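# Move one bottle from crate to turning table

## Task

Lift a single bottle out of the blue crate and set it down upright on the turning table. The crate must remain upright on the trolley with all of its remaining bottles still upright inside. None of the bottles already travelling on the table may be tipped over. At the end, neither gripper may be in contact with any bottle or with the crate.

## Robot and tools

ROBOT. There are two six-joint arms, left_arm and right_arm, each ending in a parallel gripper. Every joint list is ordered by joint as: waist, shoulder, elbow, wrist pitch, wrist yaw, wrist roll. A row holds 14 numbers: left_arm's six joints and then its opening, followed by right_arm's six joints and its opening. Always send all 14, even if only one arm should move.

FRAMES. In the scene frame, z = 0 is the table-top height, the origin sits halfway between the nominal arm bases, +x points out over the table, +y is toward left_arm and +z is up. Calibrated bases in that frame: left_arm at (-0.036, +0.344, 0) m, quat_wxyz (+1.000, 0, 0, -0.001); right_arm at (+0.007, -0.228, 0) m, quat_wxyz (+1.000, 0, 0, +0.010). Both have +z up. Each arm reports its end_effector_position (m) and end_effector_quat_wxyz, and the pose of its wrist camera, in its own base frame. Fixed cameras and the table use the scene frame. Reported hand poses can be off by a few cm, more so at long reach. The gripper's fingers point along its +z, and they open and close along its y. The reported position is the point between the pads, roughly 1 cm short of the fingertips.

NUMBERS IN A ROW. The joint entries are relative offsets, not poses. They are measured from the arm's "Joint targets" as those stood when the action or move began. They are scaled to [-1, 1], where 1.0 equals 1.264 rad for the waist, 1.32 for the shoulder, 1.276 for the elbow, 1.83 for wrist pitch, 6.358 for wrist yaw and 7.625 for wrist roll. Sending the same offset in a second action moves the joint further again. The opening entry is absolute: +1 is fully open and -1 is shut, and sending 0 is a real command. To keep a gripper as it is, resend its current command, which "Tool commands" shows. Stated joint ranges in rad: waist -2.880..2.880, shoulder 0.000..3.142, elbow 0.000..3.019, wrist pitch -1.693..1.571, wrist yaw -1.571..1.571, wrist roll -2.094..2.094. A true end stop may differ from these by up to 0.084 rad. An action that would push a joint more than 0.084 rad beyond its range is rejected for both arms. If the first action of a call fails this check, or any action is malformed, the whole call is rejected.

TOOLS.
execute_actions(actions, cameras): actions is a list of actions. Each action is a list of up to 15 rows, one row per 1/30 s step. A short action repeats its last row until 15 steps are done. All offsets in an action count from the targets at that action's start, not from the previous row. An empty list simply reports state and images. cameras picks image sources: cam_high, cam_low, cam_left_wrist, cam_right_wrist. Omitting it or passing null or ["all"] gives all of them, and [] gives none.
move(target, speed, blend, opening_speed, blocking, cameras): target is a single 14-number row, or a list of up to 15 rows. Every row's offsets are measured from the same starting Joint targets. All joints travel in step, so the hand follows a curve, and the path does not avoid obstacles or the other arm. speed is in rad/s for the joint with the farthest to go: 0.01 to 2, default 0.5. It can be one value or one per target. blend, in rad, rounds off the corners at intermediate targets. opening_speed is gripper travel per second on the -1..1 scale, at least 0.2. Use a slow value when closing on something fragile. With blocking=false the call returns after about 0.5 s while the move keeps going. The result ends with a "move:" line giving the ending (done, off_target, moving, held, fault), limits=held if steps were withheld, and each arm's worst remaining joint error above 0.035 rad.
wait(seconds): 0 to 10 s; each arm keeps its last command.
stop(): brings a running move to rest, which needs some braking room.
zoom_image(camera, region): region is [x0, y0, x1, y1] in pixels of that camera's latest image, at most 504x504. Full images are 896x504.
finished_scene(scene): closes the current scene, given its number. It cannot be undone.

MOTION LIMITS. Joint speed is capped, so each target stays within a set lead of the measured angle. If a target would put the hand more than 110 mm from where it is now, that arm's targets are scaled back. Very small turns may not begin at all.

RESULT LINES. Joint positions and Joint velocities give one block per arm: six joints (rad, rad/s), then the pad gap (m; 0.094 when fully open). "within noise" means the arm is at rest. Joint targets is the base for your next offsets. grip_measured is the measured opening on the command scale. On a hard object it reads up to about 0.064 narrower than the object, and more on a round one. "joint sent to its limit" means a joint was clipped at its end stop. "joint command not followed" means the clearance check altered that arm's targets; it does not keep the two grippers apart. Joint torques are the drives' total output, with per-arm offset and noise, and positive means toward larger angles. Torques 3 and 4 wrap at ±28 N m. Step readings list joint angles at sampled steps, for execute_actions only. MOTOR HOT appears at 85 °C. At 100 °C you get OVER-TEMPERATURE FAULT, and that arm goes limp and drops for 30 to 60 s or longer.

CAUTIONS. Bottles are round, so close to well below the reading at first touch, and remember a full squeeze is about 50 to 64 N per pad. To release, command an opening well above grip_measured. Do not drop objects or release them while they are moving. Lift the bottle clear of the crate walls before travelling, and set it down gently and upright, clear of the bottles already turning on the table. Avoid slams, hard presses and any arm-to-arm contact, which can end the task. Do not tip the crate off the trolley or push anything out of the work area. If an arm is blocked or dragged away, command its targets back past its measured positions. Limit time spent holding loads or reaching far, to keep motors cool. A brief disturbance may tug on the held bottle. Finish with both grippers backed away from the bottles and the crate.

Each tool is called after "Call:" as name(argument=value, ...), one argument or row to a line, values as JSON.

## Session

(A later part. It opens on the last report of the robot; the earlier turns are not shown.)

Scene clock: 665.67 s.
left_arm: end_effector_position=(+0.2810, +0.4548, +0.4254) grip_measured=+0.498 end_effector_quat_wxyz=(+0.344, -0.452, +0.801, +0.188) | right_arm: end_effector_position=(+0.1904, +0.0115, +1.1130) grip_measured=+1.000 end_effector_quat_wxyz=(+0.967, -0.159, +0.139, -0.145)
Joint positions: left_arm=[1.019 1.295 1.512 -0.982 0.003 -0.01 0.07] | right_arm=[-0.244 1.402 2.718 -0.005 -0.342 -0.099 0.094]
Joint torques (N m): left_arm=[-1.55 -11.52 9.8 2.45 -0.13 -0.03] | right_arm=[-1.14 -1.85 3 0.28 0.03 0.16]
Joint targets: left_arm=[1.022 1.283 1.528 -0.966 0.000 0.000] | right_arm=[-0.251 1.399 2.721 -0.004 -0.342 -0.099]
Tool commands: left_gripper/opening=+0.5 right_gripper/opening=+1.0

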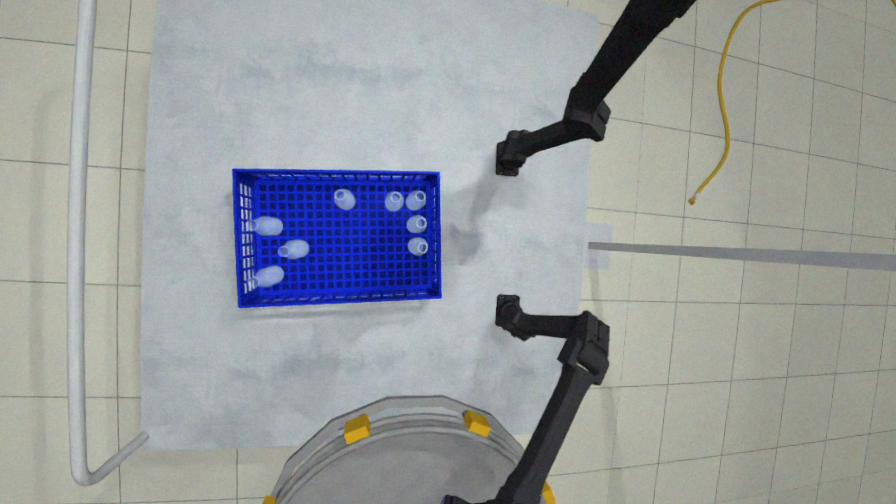

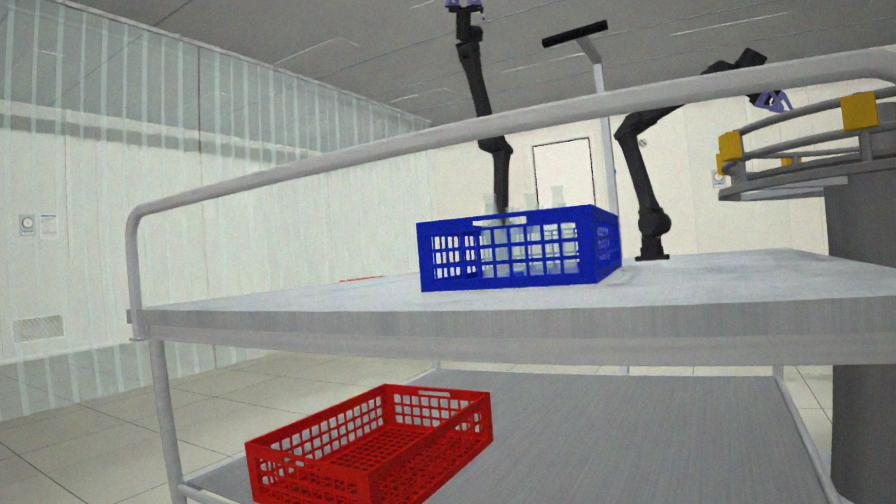

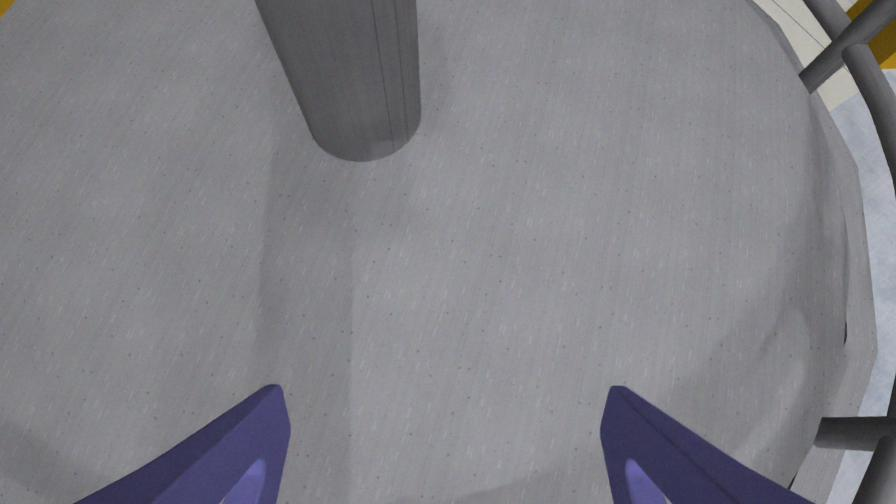

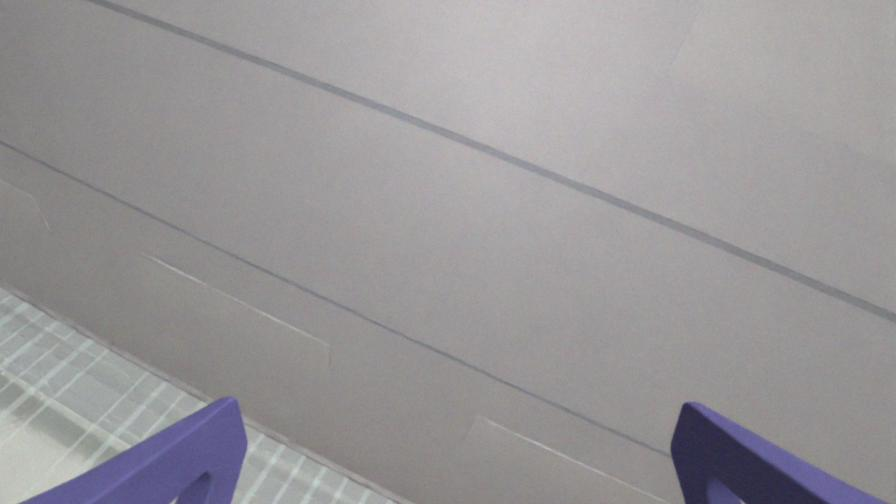

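Call:
move(
  target=[-0.057,0.0129,0.2908,-0.0732,0,0,0.5,0,0,0,0,0,0,1],
  speed=0.6,
  cameras=["cam_left_wrist","cam_low"],
)

Call:
zoom_image(
  camera="cam_left_wrist",
  region=[180, 0, 640, 260],
)

Scene clock: 674.27 s.
left_arm: end_effector_position=(+0.3010, +0.4248, +0.5892) grip_measured=+0.498 end_effector_quat_wxyz=(+0.440, -0.403, +0.770, +0.224) | right_arm: end_effector_position=(+0.1904, +0.0115, +1.1130) grip_measured=+1.000 end_effector_quat_wxyz=(+0.967, -0.159, +0.139, -0.145)
Joint positions: left_arm=[0.956 1.297 1.854 -1.094 0.002 -0.01 0.07] | right_arm=[-0.244 1.402 2.718 -0.005 -0.342 -0.099 0.094]
Joint torques (N m): left_arm=[-2.08 -9.47 11.04 1.55 -0.14 -0.06] | right_arm=[-1.14 -1.85 2.97 0.29 0.02 0.16]
Joint targets: left_arm=[0.950 1.300 1.900 -1.100 0.000 0.000] | right_arm=[-0.251 1.399 2.721 -0.004 -0.342 -0.099]
move: off_target (left_arm); left_arm: the elbow is farthest, 0.045 rad from its target
Images, in order: cam_low, cam_left_wrist.

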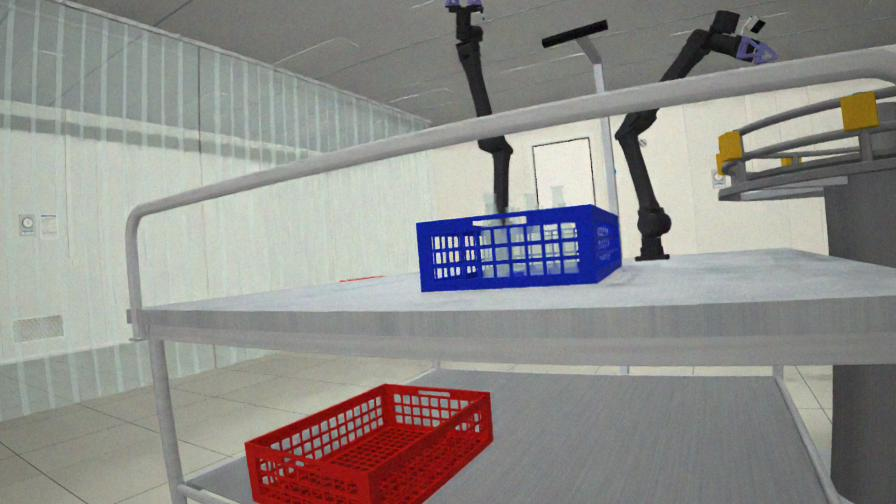

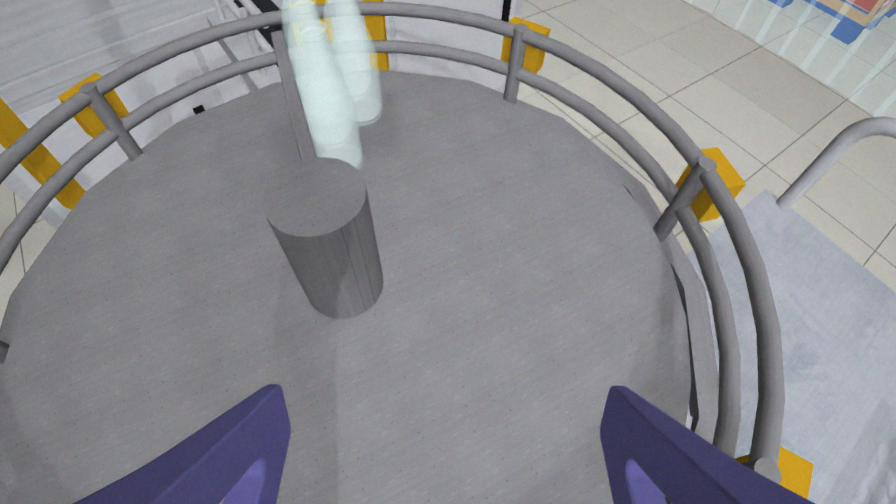

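Scaled by 1.096 from the camera's 896x504 image, which has a finer 1280x720 frame.

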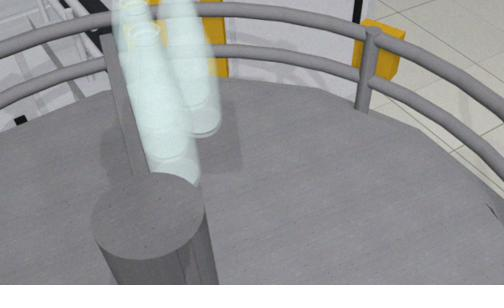

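Call:
move(
  target=[0.1187,0.2273,0.572,-0.2186,0,0,0.5,0,0,0,0,0,0,1],
  speed=0.7,
  cameras=["cam_left_wrist"],
)

Call:
zoom_image(
  camera="cam_left_wrist",
  region=[200, 0, 650, 260],
)

Scene clock: 710.87 s.
left_arm: end_effector_position=(+0.2390, +0.4623, +0.7121) grip_measured=+0.498 end_effector_quat_wxyz=(+0.439, -0.450, +0.731, +0.264) | right_arm: end_effector_position=(+0.1904, +0.0115, +1.1130) grip_measured=+1.000 end_effector_quat_wxyz=(+0.967, -0.159, +0.139, -0.145)
Joint positions: left_arm=[1.095 1.59 2.589 -1.494 0.002 -0.01 0.07] | right_arm=[-0.244 1.402 2.718 -0.005 -0.342 -0.099 0.094]
Joint torques (N m): left_arm=[-1.55 -10.05 8.31 1.55 -0.1 -0.01] | right_arm=[-1.14 -1.85 2.99 0.29 0.02 0.16]
Motor temperatures (°C): left_arm=[34 32 60 23 25 25 26] | right_arm=[28 27 32 29 24 26 23]
Heat: left arm: hottest elbow 60 °C; right arm: hottest elbow 32 °C.
Joint targets: left_arm=[1.100 1.600 2.629 -1.500 0.000 0.000] | right_arm=[-0.251 1.399 2.721 -0.004 -0.342 -0.099]
move: off_target (left_arm); left_arm: the elbow is farthest, 0.041 rad from its target
Images, in order: cam_left_wrist.

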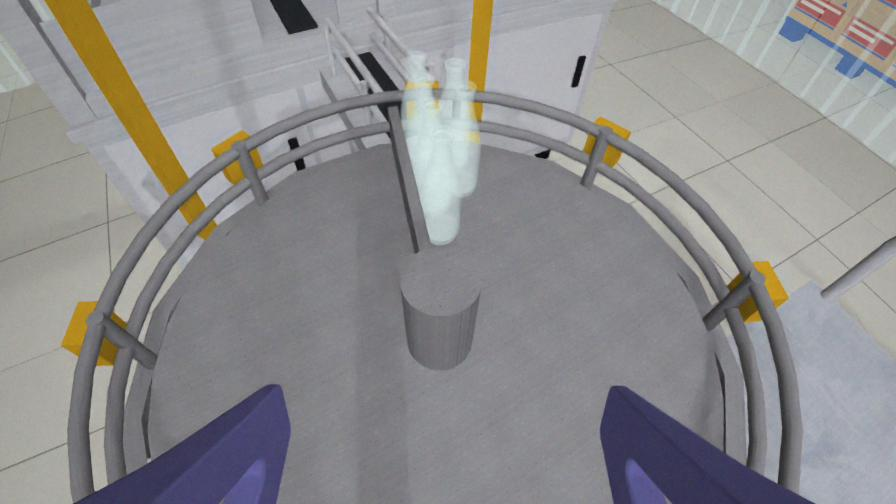

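Scaled by 1.120 from the camera's 896x504 image, which has a finer 1280x720 frame.

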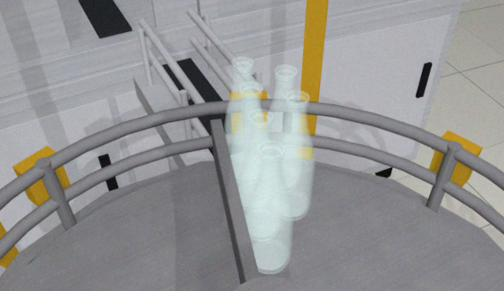

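Call:
zoom_image(
  camera="cam_left_wrist",
  region=[370, 40, 510, 150],
)

Call:
zoom_image(
  camera="cam_left_wrist",
  region=[370, 130, 510, 260],
)

Scaled by 3.600 from the camera's 896x504 image, which has a finer 1280x720 frame.

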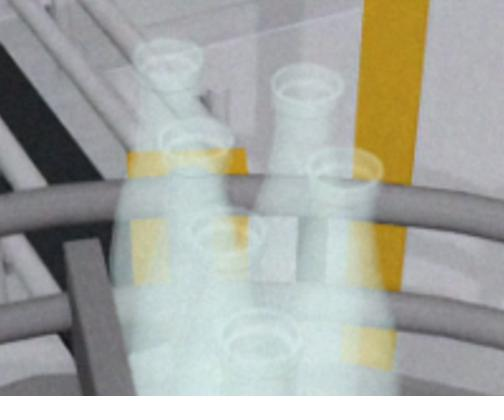

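Scaled by 3.600 from the camera's 896x504 image, which has a finer 1280x720 frame.

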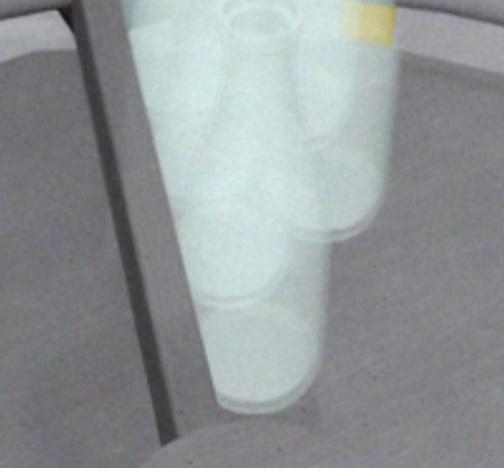

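Call:
move(
  target=[-0.0396,-0.3705,-0.5321,-0.059,0,0,0.5,0,0,0,0,0,0,1],
  speed=0.8,
)

Call:
wait(
  seconds=1.0,
  cameras=["cam_left_wrist"],
)

Scene clock: 756.27 s.
left_arm: end_effector_position=(+0.1710, +0.3020, +0.6135) grip_measured=+0.498 end_effector_quat_wxyz=(+0.340, -0.468, +0.792, +0.196) | right_arm: end_effector_position=(+0.1904, +0.0115, +1.1130) grip_measured=+1.000 end_effector_quat_wxyz=(+0.967, -0.159, +0.139, -0.145)
Joint positions: left_arm=[1.058 1.109 1.947 -1.602 0.002 -0.01 0.07] | right_arm=[-0.244 1.402 2.718 -0.005 -0.342 -0.099 0.094]
Joint torques (N m): left_arm=[-2.32 -4.66 6.53 1.36 -0.08 -0.04] | right_arm=[-1.14 -1.85 3 0.29 0.02 0.16]
Joint targets: left_arm=[1.050 1.111 1.951 -1.608 0.000 0.000] | right_arm=[-0.251 1.399 2.721 -0.004 -0.342 -0.099]
move: done

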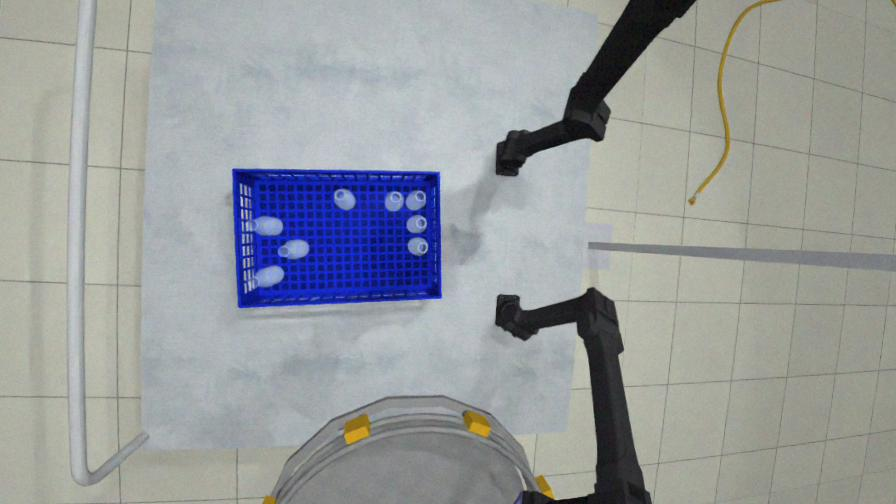

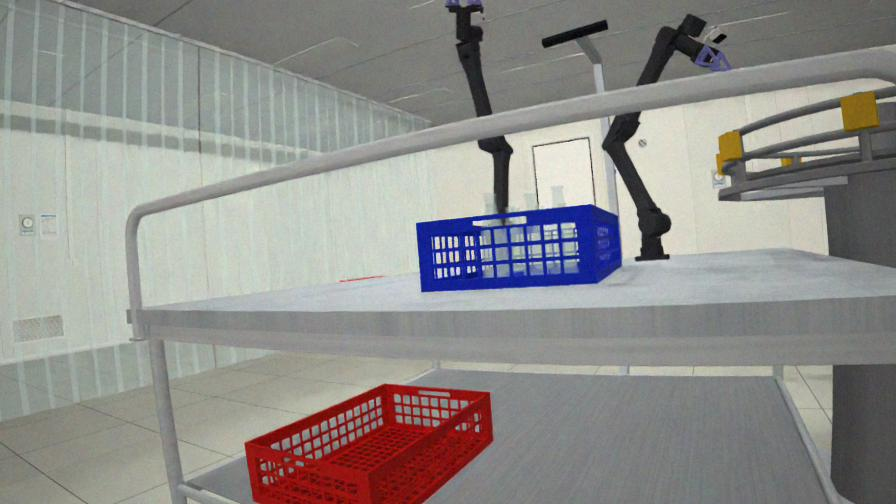

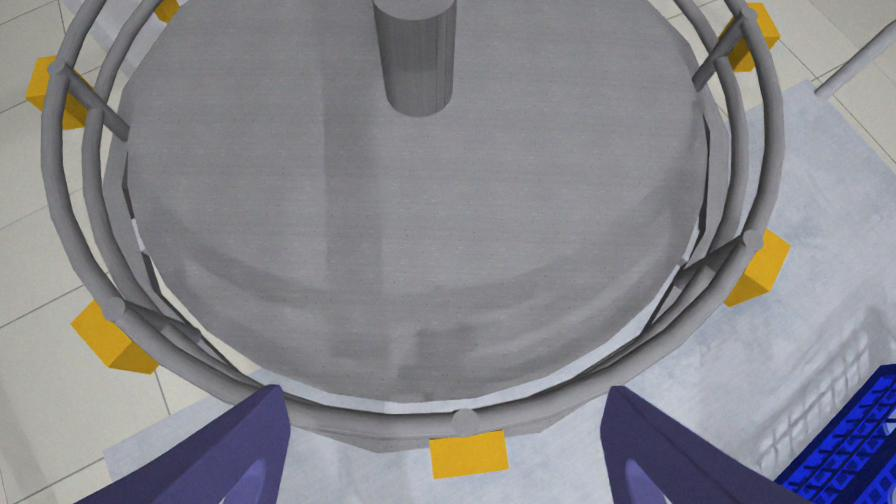

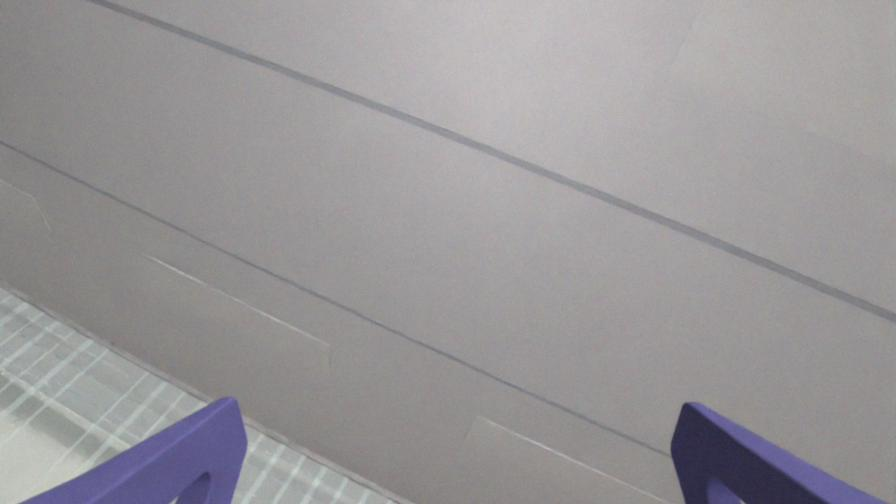

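Scene clock: 757.27 s.
left_arm: end_effector_position=(+0.1710, +0.3020, +0.6135) grip_measured=+0.498 end_effector_quat_wxyz=(+0.340, -0.468, +0.792, +0.196) | right_arm: end_effector_position=(+0.1904, +0.0115, +1.1130) grip_measured=+1.000 end_effector_quat_wxyz=(+0.967, -0.159, +0.139, -0.145)
Joint positions: left_arm=[1.058 1.109 1.947 -1.602 0.002 -0.01 0.07] | right_arm=[-0.244 1.402 2.718 -0.005 -0.342 -0.099 0.094]
Joint torques (N m): left_arm=[-2.37 -5.07 6.67 1.46 -0.09 -0.02] | right_arm=[-1.14 -1.9 2.99 0.29 0.02 0.16]
Motor temperatures (°C): left_arm=[34 33 55 23 25 25 26] | right_arm=[27 27 32 29 24 26 23]
Heat: left arm: hottest elbow 55 °C; right arm: hottest elbow 32 °C.
Joint targets: left_arm=[1.050 1.111 1.951 -1.608 0.000 0.000] | right_arm=[-0.251 1.399 2.721 -0.004 -0.342 -0.099]
Tool commands: left_gripper/opening=+0.5 right_gripper/opening=+1.0
wait: 1.00 s; at rest by 0.17 s
Images, in order: cam_left_wrist.

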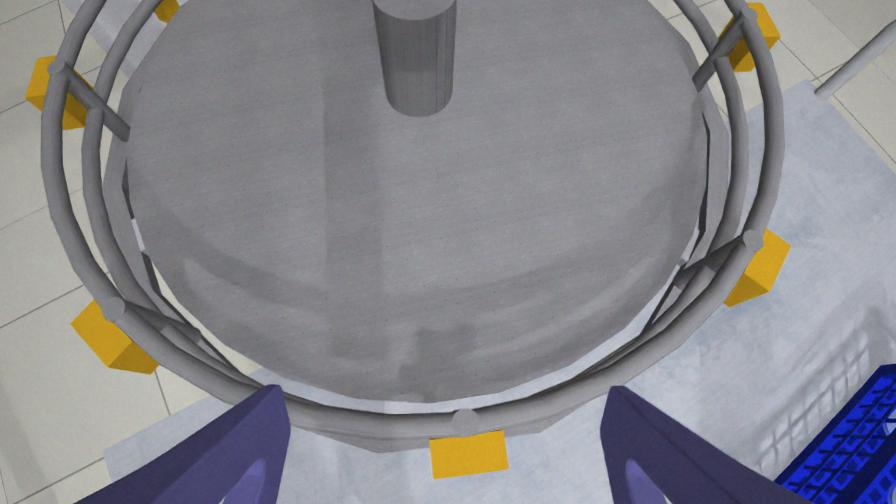

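Call:
zoom_image(
  camera="cam_left_wrist",
  region=[380, 110, 520, 190],
)

Call:
wait(
  seconds=0.5,
  cameras=["cam_left_wrist"],
)

Call:
zoom_image(
  camera="cam_left_wrist",
  region=[380, 110, 520, 190],
)

Call:
wait(
  seconds=0.5,
  cameras=["cam_left_wrist"],
)

Call:
zoom_image(
  camera="cam_left_wrist",
  region=[380, 110, 520, 190],
)

Scaled by 3.600 from the camera's 896x504 image, which has a finer 1280x720 frame.

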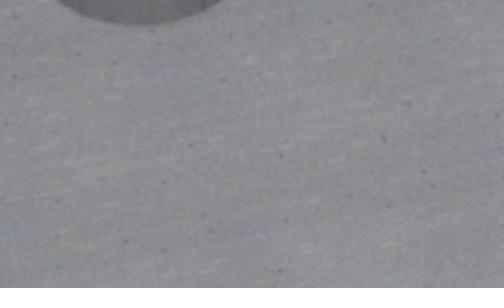

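Scene clock: 780.37 s.
left_arm: end_effector_position=(+0.1710, +0.3020, +0.6135) grip_measured=+0.498 end_effector_quat_wxyz=(+0.340, -0.468, +0.792, +0.196) | right_arm: end_effector_position=(+0.1904, +0.0115, +1.1130) grip_measured=+1.000 end_effector_quat_wxyz=(+0.967, -0.159, +0.139, -0.145)
Joint positions: left_arm=[1.058 1.109 1.947 -1.602 0.002 -0.01 0.07] | right_arm=[-0.244 1.402 2.718 -0.005 -0.342 -0.099 0.094]
Joint torques (N m): left_arm=[-2.26 -4.84 6.52 1.42 -0.09 -0.04] | right_arm=[-1.08 -1.85 2.99 0.29 0.02 0.16]
Joint targets: left_arm=[1.050 1.111 1.951 -1.608 0.000 0.000] | right_arm=[-0.251 1.399 2.721 -0.004 -0.342 -0.099]
Tool commands: left_gripper/opening=+0.5 right_gripper/opening=+1.0
wait: 0.50 s; at rest from the start
Images, in order: cam_left_wrist.

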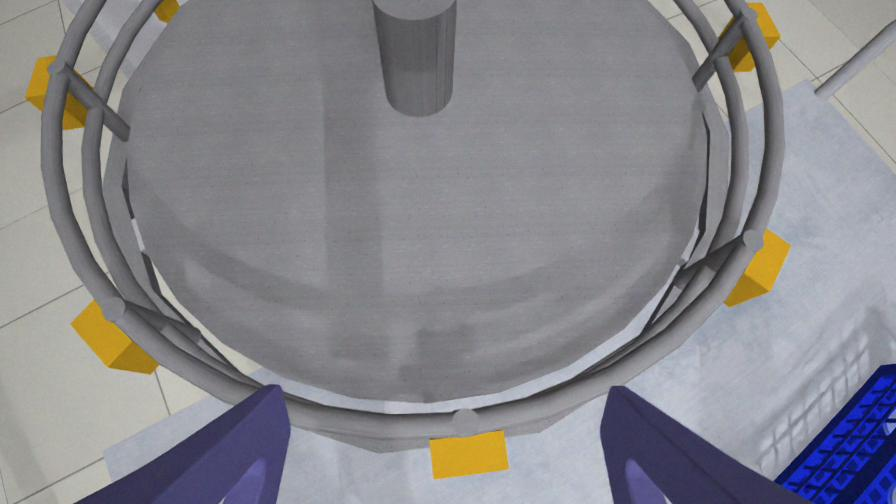

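Scaled by 3.600 from the camera's 896x504 image, which has a finer 1280x720 frame.

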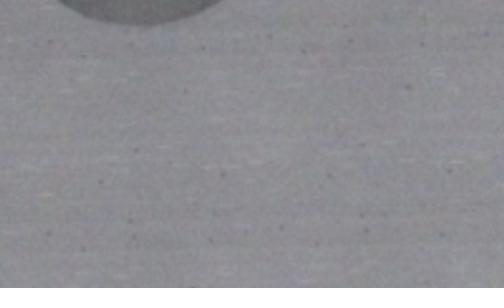

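Scene clock: 780.87 s.
left_arm: end_effector_position=(+0.1710, +0.3020, +0.6135) grip_measured=+0.498 end_effector_quat_wxyz=(+0.340, -0.468, +0.792, +0.196) | right_arm: end_effector_position=(+0.1904, +0.0115, +1.1130) grip_measured=+1.000 end_effector_quat_wxyz=(+0.967, -0.159, +0.139, -0.145)
Joint positions: left_arm=[1.058 1.109 1.947 -1.602 0.002 -0.01 0.07] | right_arm=[-0.244 1.402 2.718 -0.005 -0.342 -0.099 0.094]
Joint torques (N m): left_arm=[-2.32 -4.07 6.53 1.36 -0.11 -0.04] | right_arm=[-1.14 -1.85 2.99 0.31 0.02 0.16]
Joint targets: left_arm=[1.050 1.111 1.951 -1.608 0.000 0.000] | right_arm=[-0.251 1.399 2.721 -0.004 -0.342 -0.099]
Tool commands: left_gripper/opening=+0.5 right_gripper/opening=+1.0
wait: 0.50 s; at rest by 0.17 s
Images, in order: cam_left_wrist.

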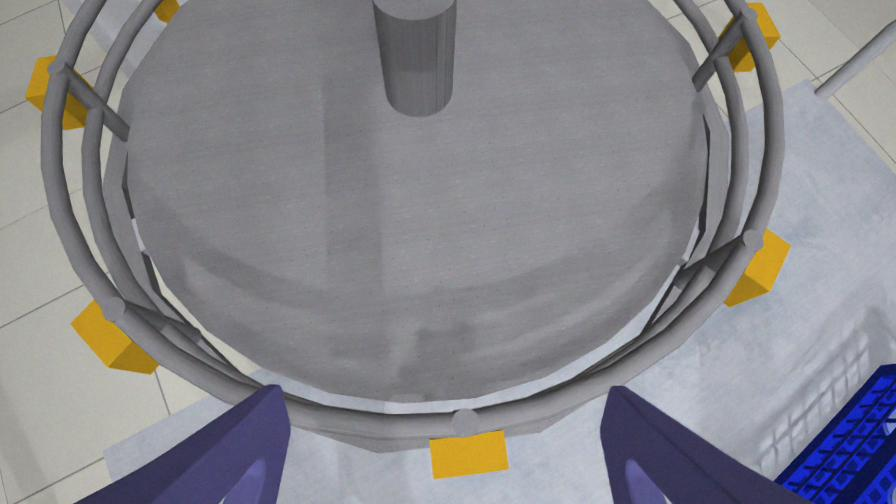

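Scaled by 3.600 from the camera's 896x504 image, which has a finer 1280x720 frame.

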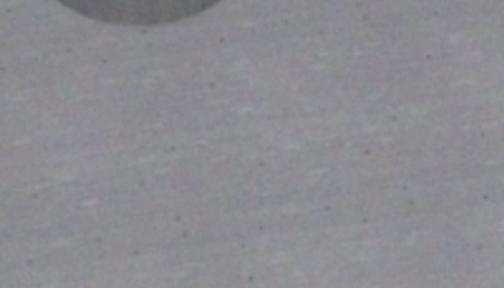

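Call:
move(
  target=[-0.0831,0.1432,-0.036,0.2776,0,0,0.5,0,0,0,0,0,0,1],
  speed=0.7,
  cameras=["cam_left_wrist"],
)

Call:
zoom_image(
  camera="cam_left_wrist",
  region=[180, 0, 520, 340],
)

Call:
zoom_image(
  camera="cam_left_wrist",
  region=[260, 0, 420, 180],
)

Scene clock: 816.73 s.
left_arm: end_effector_position=(+0.3027, +0.4224, +0.6000) grip_measured=+0.498 end_effector_quat_wxyz=(+0.443, -0.401, +0.770, +0.224) | right_arm: end_effector_position=(+0.1904, +0.0115, +1.1130) grip_measured=+1.000 end_effector_quat_wxyz=(+0.967, -0.159, +0.139, -0.145)
Joint positions: left_arm=[0.95 1.309 1.894 -1.118 0.002 -0.01 0.07] | right_arm=[-0.244 1.402 2.718 -0.005 -0.342 -0.099 0.094]
Joint torques (N m): left_arm=[-2.73 -10.29 8.59 2.66 -0.11 -0.01] | right_arm=[-1.14 -1.85 3 0.29 0.02 0.16]
Motor temperatures (°C): left_arm=[33 31 48 23 25 25 25] | right_arm=[27 27 32 28 24 26 23]
Heat: left arm: hottest elbow 48 °C; right arm: hottest elbow 32 °C.
Joint targets: left_arm=[0.945 1.300 1.905 -1.100 0.000 0.000] | right_arm=[-0.251 1.399 2.721 -0.004 -0.342 -0.099]
move: done
Images, in order: cam_left_wrist.

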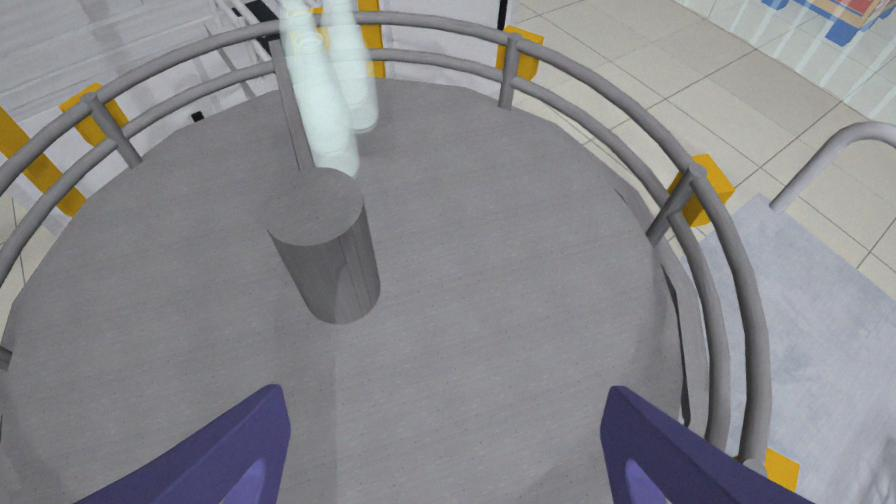

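Scaled by 1.482 from the camera's 896x504 image, which has a finer 1280x720 frame.

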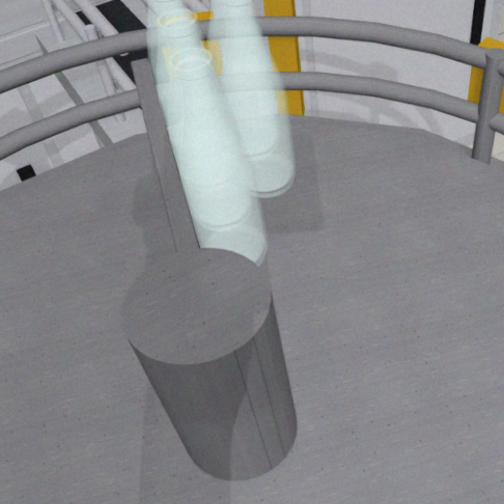

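Scaled by 2.800 from the camera's 896x504 image, which has a finer 1280x720 frame.

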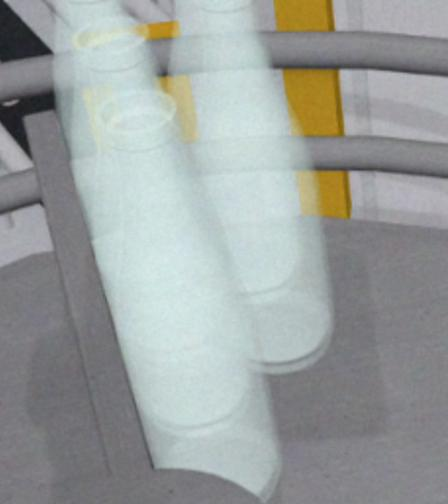

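Call:
finished_scene(
  scene=1,
)

The scene is finished: the task was done.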